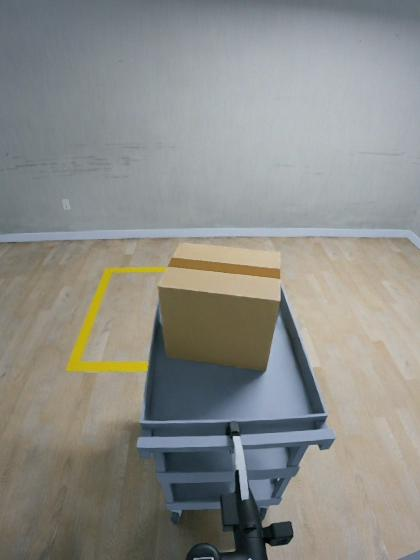

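Request:
{"api": "move", "payload": {"blocking": false, "cameras": [], "r2": {"base":{"translate_m":0.1,"strafe_m":-0.15},"pace":"slow"}}}

Request:
{"api": "wait", "payload": {"seconds": 5, "cameras": ["r2_head_camera"]}}

Scene clock: 566.00 s.
move: r2 moving
r1: as last shown
r1.base_tilt: forward=-1.6 right=+1.3
r1.lidar_m: 0.58 1.47 2.27 2.94 3.07 4.15 - 2.56 1.87 1.76 1.84 1.67
r1.motor_effort: lift_m=+22(22) arm_m=-4(4) wheel_0=+14(14) wheel_1=+1(1) wheel_2=+10(10)
r1.servo_current: wrist_yaw_rad=39(59) wrist_pitch_rad=33(46) wrist_roll_rad=52(65) gripper_m=46(46)
r1.contact_limits: translate_m 0.8
r1.wrist_depth_mm: - - - - - - - / - 243 - - - - - / 103 165 254 - - - - / - 243 549 - - - - / - - - - - - - / 1921 1921 193 1921 187 1863 1808 / 1397 1205 732 153 1308 1205 1308
r2.base_odometry: x=-4.304 y=-1.199 heading=-2.881
r2.turned_by_wheels: +0.000
r2.turned_by_imu: +0.001
r2.base_tilt: forward=-0.7 right=+0.1
r2.lidar_m: 0.39 0.40 0.44 0.45 2.42 3.36 1.73 0.90 0.59 0.49 0.59 0.44
r2.base_status: translate_m moving; strafe_m moving
r2.joint_positions: lift_m=+0.687 arm_m=+0.000 wrist_yaw_rad=+0.002 wrist_pitch_rad=+0.006 wrist_roll_rad=+1.569 gripper_m=-0.014
r2.joint_status: not commanded
r2.measured_speeds: translate_m=+0.027 strafe_m=-0.040 rotate_rad=+0.002 lift_m=+0.000 arm_m=+0.000 wrist_yaw_rad=+0.000 wrist_pitch_rad=+0.000 wrist_roll_rad=+0.000
r2.motor_effort: lift_m=+20(21) arm_m=+4(4) wheel_0=+9(15) wheel_1=-4(5) wheel_2=-7(10)
r2.servo_current: wrist_yaw_rad=52(59) wrist_pitch_rad=52(52) wrist_roll_rad=46(59) gripper_m=65(78)
r2.hand_pose: x=+0.4594 y=-0.0869 z=+0.8633 quat_wxyz=(+0.708, +0.706, +0.003, -0.001) (m; r2's base frame)
r2.wrist_depth_mm: - - - 168 227 1576 1138 / - - - 169 229 1464 - / - - 433 171 230 831 - / - 439 442 231 232 831 - / - 462 455 172 233 842 - / - - 186 173 182 - - / - - 496 - 235 1464 -
pictures: none
No camera images: "cameras" was empty.

Scene clock: 568.57 s.
earlier move: r2 done
r1.base_odometry: x=-2.564 y=-0.955 heading=+0.719
r1.turned_by_wheels: +0.000
r1.turned_by_imu: +0.000
r1.base_tilt: forward=-1.6 right=+1.2
r1.lidar_m: 0.59 1.50 2.26 2.93 3.04 4.17 - 2.57 1.86 1.74 1.84 1.67
r1.base_status: not commanded
r1.joint_positions: lift_m=+0.350 arm_m=+0.530 wrist_yaw_rad=+3.092 wrist_pitch_rad=+0.002 wrist_roll_rad=+0.000 gripper_m=+0.056
r1.joint_status: not commanded
r1.measured_speeds: all 0
r1.motor_effort: lift_m=+22(22) arm_m=-3(4) wheel_0=+14(14) wheel_1=+1(2) wheel_2=+10(10)
r1.servo_current: wrist_yaw_rad=46(72) wrist_pitch_rad=39(52) wrist_roll_rad=46(72) gripper_m=39(46)
r1.contact_limits: translate_m 0.8
r1.hand_pose: x=+0.4172 y=+0.1016 z=+0.5273 quat_wxyz=(+0.025, -0.001, +0.000, +1.000) (m; r1's base frame)
r1.wrist_depth_mm: - - - - - - - / - 243 - - - - - / 103 165 253 - - - - / - 243 549 - - - - / - - - - - - - / 1983 1921 193 1983 187 1863 1808 / 1397 1205 723 154 1281 1182 1308
r2.base_odometry: x=-4.430 y=-1.088 heading=-2.881
r2.turned_by_wheels: +0.000
r2.turned_by_imu: +0.002
r2.base_tilt: forward=-0.7 right=+0.1
r2.lidar_m: 0.37 0.37 2.57 0.53 2.55 3.53 1.52 0.63 0.38 0.37 2.42 0.43
r2.base_status: done
r2.joint_positions: lift_m=+0.687 arm_m=+0.000 wrist_yaw_rad=+0.004 wrist_pitch_rad=+0.006 wrist_roll_rad=+1.569 gripper_m=-0.014
r2.joint_status: not commanded
r2.measured_speeds: all 0
r2.motor_effort: lift_m=+20(21) arm_m=+4(4) wheel_0=+7(16) wheel_1=-3(6) wheel_2=-2(10)
r2.servo_current: wrist_yaw_rad=52(65) wrist_pitch_rad=46(52) wrist_roll_rad=46(59) gripper_m=78(78)
r2.hand_pose: x=+0.4596 y=-0.0863 z=+0.8633 quat_wxyz=(+0.708, +0.706, +0.003, -0.001) (m; r2's base frame)
r2.wrist_depth_mm: - - - 195 259 1537 1138 / - - - 191 253 1618 521 / - - - 186 248 788 - / - 442 442 182 242 842 - / - 449 449 178 236 831 - / - 459 186 174 182 - - / - 462 459 - 229 - -
wait: 2.57 of 5 s (r2 has come to rest)
pictures: r2_head_camera
Images, in order (width x height): r2_head_camera 420x560.

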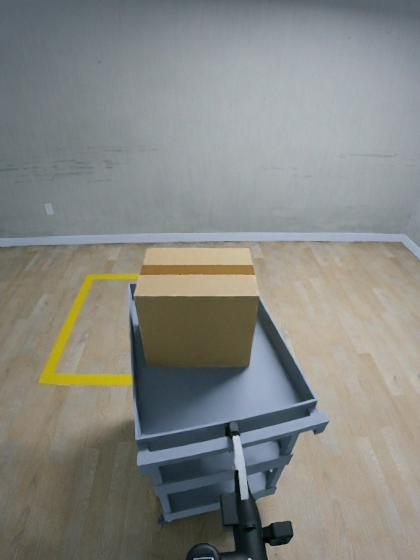

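Request:
{"api": "move", "payload": {"blocking": false, "cameras": [], "r2": {"base":{"translate_m":0.15,"strafe_m":-0.1},"pace":"slow"}}}

Request:
{"api": "wait", "payload": {"seconds": 5, "cameras": ["r2_head_camera"]}}

Scene clock: 581.63 s.
move: r2 moving
r1: as last shown
r1.base_tilt: forward=-1.6 right=+1.3
r1.lidar_m: 0.57 1.47 2.28 2.93 3.04 4.19 - 2.55 1.89 1.77 1.83 1.68
r1.motor_effort: lift_m=+22(22) arm_m=-4(4) wheel_0=+14(14) wheel_1=+1(2) wheel_2=+10(10)
r1.servo_current: wrist_yaw_rad=59(59) wrist_pitch_rad=39(52) wrist_roll_rad=52(59) gripper_m=33(52)
r1.contact_limits: translate_m 0.8
r1.wrist_depth_mm: - - - - - - - / - 244 - - - - - / 103 165 253 - - - - / - 244 549 - - - - / - - - - - - - / 1983 1863 194 1921 187 1921 1863 / 1366 1205 723 153 1229 1182 1308
r2.base_odometry: x=-4.443 y=-1.083 heading=-2.882
r2.turned_by_wheels: +0.000
r2.turned_by_imu: +0.000
r2.base_tilt: forward=-0.7 right=+0.1
r2.lidar_m: 0.37 0.35 2.58 0.57 2.57 3.57 1.53 0.62 0.38 0.36 2.39 0.45
r2.base_status: translate_m moving; strafe_m moving
r2.joint_positions: lift_m=+0.687 arm_m=+0.000 wrist_yaw_rad=+0.004 wrist_pitch_rad=+0.006 wrist_roll_rad=+1.569 gripper_m=-0.014
r2.joint_status: not commanded
r2.measured_speeds: translate_m=+0.046 strafe_m=-0.030 rotate_rad=+0.000 lift_m=+0.000 arm_m=+0.000 wrist_yaw_rad=+0.000 wrist_pitch_rad=+0.000 wrist_roll_rad=+0.000
r2.motor_effort: lift_m=+20(20) arm_m=+4(4) wheel_0=+10(14) wheel_1=-5(6) wheel_2=-10(10)
r2.servo_current: wrist_yaw_rad=52(52) wrist_pitch_rad=52(52) wrist_roll_rad=46(59) gripper_m=72(78)
r2.hand_pose: x=+0.4596 y=-0.0863 z=+0.8633 quat_wxyz=(+0.708, +0.706, +0.003, -0.001) (m; r2's base frame)
r2.wrist_depth_mm: - - - 198 265 1366 1025 / - - - 193 255 1661 521 / - - - 187 249 854 - / - - 442 182 244 842 - / - 452 452 178 236 831 - / - 449 187 173 182 - - / - 455 452 - 226 - -
pictures: none
No camera images: "cameras" was empty.

Scene clock: 584.10 s.
earlier move: r2 done
r1.base_odometry: x=-2.564 y=-0.955 heading=+0.719
r1.turned_by_wheels: +0.000
r1.turned_by_imu: +0.000
r1.base_tilt: forward=-1.6 right=+1.3
r1.lidar_m: 0.57 1.63 2.28 2.94 3.04 4.20 - 2.59 1.87 1.77 1.84 1.64
r1.base_status: not commanded
r1.joint_positions: lift_m=+0.350 arm_m=+0.530 wrist_yaw_rad=+3.092 wrist_pitch_rad=+0.002 wrist_roll_rad=+0.000 gripper_m=+0.056
r1.joint_status: not commanded
r1.measured_speeds: all 0
r1.motor_effort: lift_m=+22(22) arm_m=-4(4) wheel_0=+14(14) wheel_1=+1(2) wheel_2=+10(10)
r1.servo_current: wrist_yaw_rad=33(78) wrist_pitch_rad=46(52) wrist_roll_rad=52(65) gripper_m=46(52)
r1.contact_limits: translate_m 0.8
r1.hand_pose: x=+0.4172 y=+0.1016 z=+0.5273 quat_wxyz=(+0.025, -0.001, +0.000, +1.000) (m; r1's base frame)
r1.wrist_depth_mm: - - - - - - - / - 244 - - - - - / 103 165 252 - - - - / - 244 549 - - - - / - - - - - - - / 1921 1921 193 1921 187 1921 1863 / 1366 1229 723 153 1281 1182 1308
r2.base_odometry: x=-4.600 y=-1.030 heading=-2.882
r2.turned_by_wheels: -0.001
r2.turned_by_imu: -0.001
r2.base_tilt: forward=-0.7 right=+0.1
r2.lidar_m: 0.33 0.35 2.65 0.67 0.70 3.70 1.11 0.43 0.31 0.31 2.28 0.45
r2.base_status: done
r2.joint_positions: lift_m=+0.687 arm_m=+0.000 wrist_yaw_rad=-0.005 wrist_pitch_rad=+0.006 wrist_roll_rad=+1.569 gripper_m=-0.014
r2.joint_status: not commanded
r2.measured_speeds: all 0
r2.motor_effort: lift_m=+20(21) arm_m=+4(4) wheel_0=+2(14) wheel_1=-5(8) wheel_2=-10(14)
r2.servo_current: wrist_yaw_rad=52(59) wrist_pitch_rad=46(52) wrist_roll_rad=46(59) gripper_m=72(78)
r2.hand_pose: x=+0.4588 y=-0.0888 z=+0.8633 quat_wxyz=(+0.708, +0.706, +0.000, -0.004) (m; r2's base frame)
r2.wrist_depth_mm: - - - 225 301 307 309 / - - - 212 281 1661 1138 / - - - 201 266 1708 - / - - - 189 253 831 - / - 449 445 182 238 842 - / - 442 189 173 182 - - / - 436 436 - 220 - -
wait: 2.47 of 5 s (r2 has come to rest)
pictures: r2_head_camera
Images, in order (width x height): r2_head_camera 420x560.

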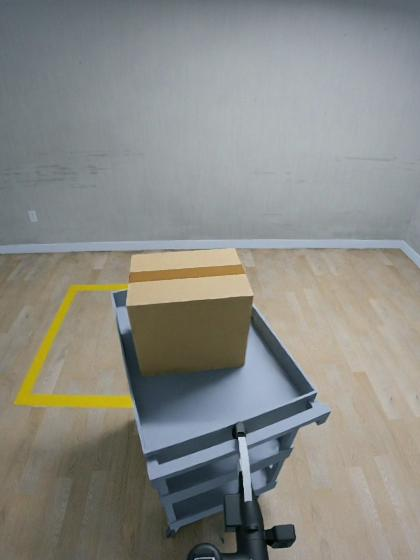

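Request:
{"api": "move", "payload": {"blocking": false, "cameras": [], "r2": {"base":{"translate_m":0.12},"pace":"slow"}}}

Request:
{"api": "wait", "payload": {"seconds": 3, "cameras": []}}

Request:
{"api": "move", "payload": {"blocking": false, "cameras": [], "r2": {"base":{"translate_m":0.06,"strafe_m":-0.13},"pace":"slow"}}}

Request:
{"api": "wait", "payload": {"seconds": 4, "cameras": ["r2_head_camera"]}}

Scene clock: 598.13 s.
move: r2 moving
r1: as last shown
r1.base_tilt: forward=-1.5 right=+1.3
r1.lidar_m: 0.58 1.66 2.25 2.92 3.06 4.17 - 2.58 1.87 1.76 1.83 1.64
r1.motor_effort: lift_m=+22(22) arm_m=-3(4) wheel_0=+14(14) wheel_1=+1(1) wheel_2=+10(10)
r1.servo_current: wrist_yaw_rad=52(65) wrist_pitch_rad=39(52) wrist_roll_rad=59(59) gripper_m=39(46)
r1.contact_limits: translate_m 0.8
r1.wrist_depth_mm: - - - - - - - / - 243 - - - - - / 103 165 252 - - - - / - 244 544 - - - - / - - - - - - - / 1921 1863 194 1863 188 1921 1863 / 1397 1229 723 153 1281 1182 1308
r2.base_odometry: x=-4.612 y=-1.033 heading=-2.883
r2.turned_by_wheels: -0.001
r2.turned_by_imu: +0.000
r2.base_tilt: forward=-0.7 right=+0.1
r2.lidar_m: 0.33 0.31 2.65 0.68 0.73 3.69 1.12 0.41 0.32 0.32 2.30 0.44
r2.base_status: translate_m moving
r2.joint_positions: lift_m=+0.687 arm_m=+0.000 wrist_yaw_rad=-0.007 wrist_pitch_rad=+0.006 wrist_roll_rad=+1.569 gripper_m=-0.014
r2.joint_status: not commanded
r2.measured_speeds: translate_m=+0.049 strafe_m=+0.000 rotate_rad=-0.002 lift_m=+0.000 arm_m=+0.000 wrist_yaw_rad=-0.007 wrist_pitch_rad=+0.000 wrist_roll_rad=+0.000
r2.motor_effort: lift_m=+20(20) arm_m=+4(4) wheel_0=+4(7) wheel_1=+5(6) wheel_2=-16(17)
r2.servo_current: wrist_yaw_rad=59(59) wrist_pitch_rad=46(52) wrist_roll_rad=52(52) gripper_m=72(78)
r2.hand_pose: x=+0.4586 y=-0.0895 z=+0.8633 quat_wxyz=(+0.708, +0.706, +0.000, -0.005) (m; r2's base frame)
r2.wrist_depth_mm: - - - 278 304 309 310 / - - - 213 282 1661 1160 / - - - 201 266 1708 - / - - - 189 253 798 - / - 445 445 181 237 842 - / - 442 189 172 182 - - / - 436 430 - 219 - -
pictures: none
No camera images: "cameras" was empty.

Scene clock: 600.10 s.
earlier move: r2 done
r1.base_odometry: x=-2.564 y=-0.955 heading=+0.719
r1.turned_by_wheels: +0.000
r1.turned_by_imu: +0.000
r1.base_tilt: forward=-1.6 right=+1.2
r1.lidar_m: 0.58 1.78 2.27 2.93 3.05 4.16 - 2.58 1.88 1.77 1.83 1.66
r1.base_status: not commanded
r1.joint_positions: lift_m=+0.350 arm_m=+0.530 wrist_yaw_rad=+3.092 wrist_pitch_rad=+0.002 wrist_roll_rad=+0.000 gripper_m=+0.056
r1.joint_status: not commanded
r1.measured_speeds: all 0
r1.motor_effort: lift_m=+22(22) arm_m=-4(4) wheel_0=+14(14) wheel_1=+1(2) wheel_2=+10(10)
r1.servo_current: wrist_yaw_rad=59(65) wrist_pitch_rad=46(52) wrist_roll_rad=33(65) gripper_m=46(52)
r1.contact_limits: translate_m 0.8
r1.hand_pose: x=+0.4172 y=+0.1016 z=+0.5273 quat_wxyz=(+0.025, -0.001, +0.000, +1.000) (m; r1's base frame)
r1.wrist_depth_mm: - - - - - - - / - 245 - - - - - / 103 165 253 - - - - / - 245 549 - - - - / - - - - - - - / 1983 1863 193 1921 188 1863 1863 / 1366 1205 723 153 1281 1205 1336
r2.base_odometry: x=-4.716 y=-1.060 heading=-2.883
r2.turned_by_wheels: +0.000
r2.turned_by_imu: +0.000
r2.base_tilt: forward=-0.7 right=+0.1
r2.lidar_m: 0.36 0.34 2.64 0.70 0.69 3.67 1.22 0.43 0.35 0.76 2.30 0.42
r2.base_status: done
r2.joint_positions: lift_m=+0.687 arm_m=+0.000 wrist_yaw_rad=-0.008 wrist_pitch_rad=+0.006 wrist_roll_rad=+1.569 gripper_m=-0.014
r2.joint_status: not commanded
r2.measured_speeds: all 0
r2.motor_effort: lift_m=+20(21) arm_m=+4(4) wheel_0=-1(7) wheel_1=+4(7) wheel_2=-11(18)
r2.servo_current: wrist_yaw_rad=52(72) wrist_pitch_rad=52(52) wrist_roll_rad=52(65) gripper_m=78(85)
r2.hand_pose: x=+0.4586 y=-0.0896 z=+0.8633 quat_wxyz=(+0.708, +0.706, -0.001, -0.005) (m; r2's base frame)
r2.wrist_depth_mm: - - - 281 287 312 310 / - - - 206 273 1661 1160 / - - - 195 258 1808 - / - - 449 187 250 809 - / - 449 445 180 237 831 - / - 442 188 172 182 - - / - 436 442 - 222 - -
wait: 1.97 of 3 s (r2 has come to rest)
pictures: none
No camera images: "cameras" was empty.

Scene clock: 600.60 s.
move: r2 moving
r1: as last shown
r1.base_tilt: forward=-1.6 right=+1.3
r1.lidar_m: 0.57 1.79 2.28 2.94 3.07 4.19 - 2.60 1.89 1.77 1.85 1.66
r1.motor_effort: lift_m=+22(22) arm_m=-3(4) wheel_0=+14(14) wheel_1=+1(2) wheel_2=+10(10)
r1.servo_current: wrist_yaw_rad=52(59) wrist_pitch_rad=46(46) wrist_roll_rad=52(65) gripper_m=46(46)
r1.contact_limits: translate_m 0.8
r1.wrist_depth_mm: - - - - - - - / - 244 - - - - - / 103 165 254 - - - - / - 245 549 - - - - / - - - - - - - / 1921 1983 194 1983 187 1921 1808 / 1336 1229 741 153 1281 1205 1308
r2.base_odometry: x=-4.724 y=-1.051 heading=-2.883
r2.turned_by_wheels: -0.001
r2.turned_by_imu: +0.000
r2.base_tilt: forward=-0.7 right=+0.0
r2.lidar_m: 0.36 0.36 2.66 0.74 0.71 3.68 1.24 0.41 0.34 0.78 2.28 0.45
r2.base_status: translate_m moving; strafe_m moving
r2.joint_positions: lift_m=+0.687 arm_m=+0.000 wrist_yaw_rad=-0.007 wrist_pitch_rad=+0.006 wrist_roll_rad=+1.569 gripper_m=-0.014
r2.joint_status: not commanded
r2.measured_speeds: translate_m=+0.021 strafe_m=-0.044 rotate_rad=+0.003 lift_m=+0.000 arm_m=+0.000 wrist_yaw_rad=+0.012 wrist_pitch_rad=+0.000 wrist_roll_rad=+0.000
r2.motor_effort: lift_m=+20(21) arm_m=+3(4) wheel_0=+9(9) wheel_1=-5(8) wheel_2=-11(14)
r2.servo_current: wrist_yaw_rad=59(72) wrist_pitch_rad=46(52) wrist_roll_rad=39(52) gripper_m=72(78)
r2.hand_pose: x=+0.4586 y=-0.0895 z=+0.8633 quat_wxyz=(+0.708, +0.706, +0.000, -0.005) (m; r2's base frame)
r2.wrist_depth_mm: - - - 277 285 307 307 / - - - 204 271 1708 1182 / - - - 195 257 1618 - / - - 445 187 249 809 - / - 442 445 181 238 831 - / - 442 187 173 182 - - / - 439 439 - 223 - -
pictures: none
No camera images: "cameras" was empty.

Scene clock: 602.80 s.
earlier move: r2 done
r1.base_odometry: x=-2.564 y=-0.955 heading=+0.719
r1.turned_by_wheels: +0.000
r1.turned_by_imu: +0.000
r1.base_tilt: forward=-1.6 right=+1.3
r1.lidar_m: 0.57 1.93 2.24 2.94 3.06 4.15 - 2.56 1.89 1.77 1.85 1.64
r1.base_status: not commanded
r1.joint_positions: lift_m=+0.350 arm_m=+0.530 wrist_yaw_rad=+3.092 wrist_pitch_rad=+0.002 wrist_roll_rad=+0.000 gripper_m=+0.056
r1.joint_status: not commanded
r1.measured_speeds: all 0
r1.motor_effort: lift_m=+22(22) arm_m=-4(4) wheel_0=+14(14) wheel_1=+1(2) wheel_2=+10(10)
r1.servo_current: wrist_yaw_rad=59(72) wrist_pitch_rad=39(52) wrist_roll_rad=46(72) gripper_m=39(52)
r1.contact_limits: translate_m 0.8
r1.hand_pose: x=+0.4172 y=+0.1016 z=+0.5273 quat_wxyz=(+0.025, -0.001, +0.000, +1.000) (m; r1's base frame)
r1.wrist_depth_mm: - - - - - - - / - 243 - - - - - / 103 165 254 - - - - / - 243 549 - - - - / - - - - - - - / 1921 1921 194 1921 187 1983 1808 / 1366 1229 741 154 1281 1182 1336
r2.base_odometry: x=-4.807 y=-0.950 heading=-2.882
r2.turned_by_wheels: +0.001
r2.turned_by_imu: +0.002
r2.base_tilt: forward=-0.7 right=+0.0
r2.lidar_m: 0.34 0.33 2.76 0.86 0.84 3.83 0.93 0.30 0.33 1.03 2.14 0.47
r2.base_status: done
r2.joint_positions: lift_m=+0.687 arm_m=+0.000 wrist_yaw_rad=+0.005 wrist_pitch_rad=+0.006 wrist_roll_rad=+1.569 gripper_m=-0.014
r2.joint_status: not commanded
r2.measured_speeds: all 0
r2.motor_effort: lift_m=+20(21) arm_m=+4(4) wheel_0=+8(15) wheel_1=-6(8) wheel_2=+0(14)
r2.servo_current: wrist_yaw_rad=52(72) wrist_pitch_rad=39(52) wrist_roll_rad=59(59) gripper_m=78(78)
r2.hand_pose: x=+0.4597 y=-0.0859 z=+0.8633 quat_wxyz=(+0.708, +0.706, +0.004, +0.000) (m; r2's base frame)
r2.wrist_depth_mm: - - - 272 315 1336 1060 / - - - 282 298 1576 1160 / - - - 208 276 1708 500 / - - - 196 259 788 - / - 452 445 185 242 820 - / - 442 187 172 180 - - / - 427 424 - 220 - -
wait: 2.20 of 4 s (r2 has come to rest)
pictures: r2_head_camera
Images, in order (width x height): r2_head_camera 420x560.

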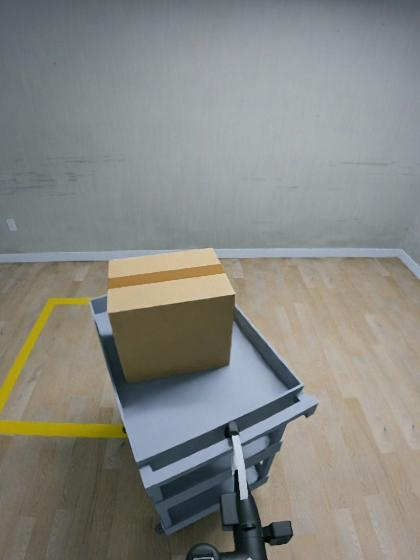

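Request:
{"api": "move", "payload": {"blocking": false, "cameras": [], "r2": {"base":{"rotate_rad":0.25},"pace":"slow"}}}

Request:
{"api": "wait", "payload": {"seconds": 3, "cameras": []}}

Request:
{"api": "move", "payload": {"blocking": false, "cameras": [], "r2": {"base":{"translate_m":0.08,"strafe_m":-0.22},"pace":"slow"}}}

Request:
{"api": "wait", "payload": {"seconds": 5, "cameras": ["r2_head_camera"]}}

Scene clock: 620.07 s.
move: r2 moving
r1: as last shown
r1.lidar_m: 0.59 1.93 2.27 2.91 3.08 4.17 - 2.59 1.85 1.77 1.86 1.65
r1.motor_effort: lift_m=+22(22) arm_m=-4(4) wheel_0=+13(14) wheel_1=+1(2) wheel_2=+10(10)
r1.servo_current: wrist_yaw_rad=46(72) wrist_pitch_rad=46(46) wrist_roll_rad=46(52) gripper_m=39(46)
r1.contact_limits: translate_m 0.8
r1.wrist_depth_mm: - - - - - - - / - 244 - - - - - / 103 165 252 - - - - / - 244 549 - - - - / - - - - - - - / 1921 1921 194 1921 187 1921 1863 / 1366 1229 732 153 1281 1205 1336
r2.base_odometry: x=-4.807 y=-0.950 heading=-2.759
r2.turned_by_wheels: +0.123
r2.turned_by_imu: +0.119
r2.base_tilt: forward=-0.8 right=+0.1
r2.lidar_m: 0.31 0.36 2.73 0.84 0.87 4.42 0.48 0.29 0.42 1.86 2.24 0.43
r2.base_status: rotate_rad moving
r2.joint_positions: lift_m=+0.687 arm_m=+0.000 wrist_yaw_rad=-0.017 wrist_pitch_rad=+0.006 wrist_roll_rad=+1.569 gripper_m=-0.014
r2.joint_status: not commanded
r2.measured_speeds: translate_m=-0.006 strafe_m=+0.002 rotate_rad=+0.487 lift_m=+0.000 arm_m=+0.000 wrist_yaw_rad=-0.086 wrist_pitch_rad=+0.000 wrist_roll_rad=+0.000
r2.motor_effort: lift_m=+20(20) arm_m=+4(4) wheel_0=-9(13) wheel_1=-8(10) wheel_2=-19(19)
r2.servo_current: wrist_yaw_rad=98(98) wrist_pitch_rad=46(52) wrist_roll_rad=46(59) gripper_m=72(78)
r2.hand_pose: x=+0.4577 y=-0.0924 z=+0.8633 quat_wxyz=(+0.708, +0.706, -0.004, -0.008) (m; r2's base frame)
r2.wrist_depth_mm: - - - 223 296 307 306 / - - - 210 278 1708 1160 / - - - 196 262 1708 - / - - - 187 251 809 - / - 452 445 178 236 820 - / - 442 188 170 181 - - / - 433 433 - 219 - -
pictures: none
No camera images: "cameras" was empty.

Scene clock: 620.87 s.
earlier move: r2 done
r1.base_odometry: x=-2.564 y=-0.955 heading=+0.719
r1.turned_by_wheels: +0.000
r1.turned_by_imu: +0.000
r1.base_tilt: forward=-1.6 right=+1.3
r1.lidar_m: 0.56 1.90 2.23 2.95 3.06 4.20 - 2.58 1.87 1.77 1.84 1.67
r1.base_status: not commanded
r1.joint_positions: lift_m=+0.350 arm_m=+0.530 wrist_yaw_rad=+3.092 wrist_pitch_rad=+0.002 wrist_roll_rad=+0.000 gripper_m=+0.056
r1.joint_status: not commanded
r1.measured_speeds: all 0
r1.motor_effort: lift_m=+22(22) arm_m=-3(4) wheel_0=+14(14) wheel_1=+1(2) wheel_2=+10(10)
r1.servo_current: wrist_yaw_rad=46(78) wrist_pitch_rad=39(46) wrist_roll_rad=65(65) gripper_m=39(46)
r1.contact_limits: translate_m 0.8
r1.hand_pose: x=+0.4172 y=+0.1016 z=+0.5273 quat_wxyz=(+0.025, -0.001, +0.000, +1.000) (m; r1's base frame)
r1.wrist_depth_mm: - - - - - - - / - 243 - - - - - / 104 166 253 - - - - / - 244 549 - - - - / - - - - - - - / 1921 1983 193 1983 187 1863 1863 / 1366 1182 732 153 1308 1182 1308
r2.base_odometry: x=-4.807 y=-0.950 heading=-2.633
r2.turned_by_wheels: +0.126
r2.turned_by_imu: +0.111
r2.base_tilt: forward=-0.7 right=+0.1
r2.lidar_m: 0.40 0.41 2.70 0.84 3.11 5.26 0.39 0.29 0.50 2.05 2.37 0.42
r2.base_status: done
r2.joint_positions: lift_m=+0.687 arm_m=+0.000 wrist_yaw_rad=+0.002 wrist_pitch_rad=+0.006 wrist_roll_rad=+1.569 gripper_m=-0.014
r2.joint_status: not commanded
r2.measured_speeds: all 0
r2.motor_effort: lift_m=+20(21) arm_m=+0(4) wheel_0=-4(14) wheel_1=-5(10) wheel_2=-3(24)
r2.servo_current: wrist_yaw_rad=39(130) wrist_pitch_rad=46(52) wrist_roll_rad=46(59) gripper_m=65(78)
r2.hand_pose: x=+0.4595 y=-0.0868 z=+0.8633 quat_wxyz=(+0.708, +0.706, +0.003, -0.001) (m; r2's base frame)
r2.wrist_depth_mm: - - - 172 233 1661 1205 / - - - 173 233 1537 - / - - 433 173 234 809 - / - 445 442 233 233 854 - / - 466 459 174 235 842 - / - - 187 174 183 - - / - - 488 - 234 121 -
wait: 0.80 of 3 s (r2 has come to rest)
pictures: none
No camera images: "cameras" was empty.

Scene clock: 621.37 s.
move: r2 moving
r1: as last shown
r1.base_tilt: forward=-1.6 right=+1.2
r1.lidar_m: 0.56 1.93 2.27 2.92 3.03 4.18 - 2.57 1.86 1.77 1.84 1.65
r1.motor_effort: lift_m=+22(22) arm_m=-3(4) wheel_0=+14(14) wheel_1=+2(2) wheel_2=+10(10)
r1.servo_current: wrist_yaw_rad=46(65) wrist_pitch_rad=46(46) wrist_roll_rad=39(59) gripper_m=46(46)
r1.contact_limits: translate_m 0.8
r1.wrist_depth_mm: - - - - - - - / - 244 - - - - - / 103 165 253 - - - - / - 243 544 - - - - / - - - - - - - / 1983 1921 194 1921 187 1921 1756 / 1397 1229 723 153 1308 1205 1336
r2.base_odometry: x=-4.816 y=-0.942 heading=-2.634
r2.turned_by_wheels: +0.000
r2.turned_by_imu: +0.000
r2.base_tilt: forward=-0.7 right=+0.1
r2.lidar_m: 0.39 0.40 2.70 0.85 3.11 5.28 0.41 0.29 0.50 2.03 2.38 0.42
r2.base_status: translate_m moving; strafe_m moving
r2.joint_positions: lift_m=+0.687 arm_m=+0.000 wrist_yaw_rad=+0.002 wrist_pitch_rad=+0.006 wrist_roll_rad=+1.569 gripper_m=-0.014
r2.joint_status: not commanded
r2.measured_speeds: translate_m=+0.018 strafe_m=-0.046 rotate_rad=+0.002 lift_m=+0.000 arm_m=+0.000 wrist_yaw_rad=+0.000 wrist_pitch_rad=+0.000 wrist_roll_rad=+0.000
r2.motor_effort: lift_m=+20(20) arm_m=-2(2) wheel_0=+14(14) wheel_1=-6(8) wheel_2=-9(11)
r2.servo_current: wrist_yaw_rad=52(59) wrist_pitch_rad=46(52) wrist_roll_rad=52(65) gripper_m=72(78)
r2.hand_pose: x=+0.4595 y=-0.0868 z=+0.8633 quat_wxyz=(+0.708, +0.706, +0.003, -0.001) (m; r2's base frame)
r2.wrist_depth_mm: - - - 171 231 1618 1205 / - - - 172 231 1499 - / - - 433 172 232 809 - / - 442 442 232 233 842 - / - 459 455 173 233 831 - / - - 188 173 181 - - / - - 492 - - - -
pictures: none
No camera images: "cameras" was empty.

Scene clock: 624.47 s.
earlier move: r2 done
r1.base_odometry: x=-2.564 y=-0.955 heading=+0.719
r1.turned_by_wheels: +0.000
r1.turned_by_imu: +0.000
r1.base_tilt: forward=-1.5 right=+1.2
r1.lidar_m: 0.58 1.93 2.27 2.94 3.05 4.21 - 2.56 1.86 1.77 1.86 1.68
r1.base_status: not commanded
r1.joint_positions: lift_m=+0.350 arm_m=+0.530 wrist_yaw_rad=+3.092 wrist_pitch_rad=+0.002 wrist_roll_rad=+0.000 gripper_m=+0.056
r1.joint_status: not commanded
r1.measured_speeds: all 0
r1.motor_effort: lift_m=+22(22) arm_m=-4(4) wheel_0=+14(14) wheel_1=+1(2) wheel_2=+10(10)
r1.servo_current: wrist_yaw_rad=39(72) wrist_pitch_rad=39(52) wrist_roll_rad=52(65) gripper_m=39(46)
r1.contact_limits: translate_m 0.8
r1.hand_pose: x=+0.4172 y=+0.1016 z=+0.5273 quat_wxyz=(+0.025, -0.001, +0.000, +1.000) (m; r1's base frame)
r1.wrist_depth_mm: - - - - - - - / - 244 - - - - - / 103 165 252 - - - - / - 244 549 - - - - / - - - - - - - / 1983 1921 193 1921 187 1863 1921 / 1366 1205 723 153 1281 1205 1308
r2.base_odometry: x=-4.984 y=-0.797 heading=-2.633
r2.turned_by_wheels: +0.000
r2.turned_by_imu: +0.002
r2.base_tilt: forward=-0.7 right=+0.1
r2.lidar_m: 0.35 0.35 2.88 1.06 3.32 0.50 0.34 0.43 0.75 1.88 2.15 0.43
r2.base_status: done
r2.joint_positions: lift_m=+0.687 arm_m=+0.000 wrist_yaw_rad=+0.005 wrist_pitch_rad=+0.006 wrist_roll_rad=+1.569 gripper_m=-0.014
r2.joint_status: not commanded
r2.measured_speeds: all 0
r2.motor_effort: lift_m=+20(21) arm_m=-3(4) wheel_0=+8(16) wheel_1=-4(8) wheel_2=-1(11)
r2.servo_current: wrist_yaw_rad=52(65) wrist_pitch_rad=46(59) wrist_roll_rad=52(65) gripper_m=72(78)
r2.hand_pose: x=+0.4597 y=-0.0860 z=+0.8633 quat_wxyz=(+0.708, +0.706, +0.004, +0.000) (m; r2's base frame)
r2.wrist_depth_mm: - - - 207 276 304 304 / - - - 259 265 1661 1160 / - - - 193 253 1661 - / - - 449 186 247 820 - / - 449 449 181 237 831 - / - 449 186 175 182 - - / - 445 449 - 226 - -
wait: 3.10 of 5 s (r2 has come to rest)
pictures: r2_head_camera
Images, in order (width x height): r2_head_camera 420x560.

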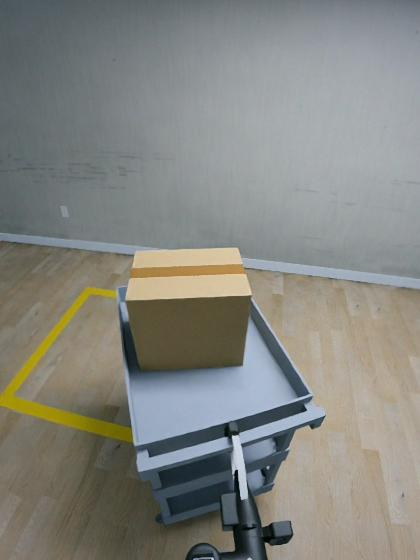

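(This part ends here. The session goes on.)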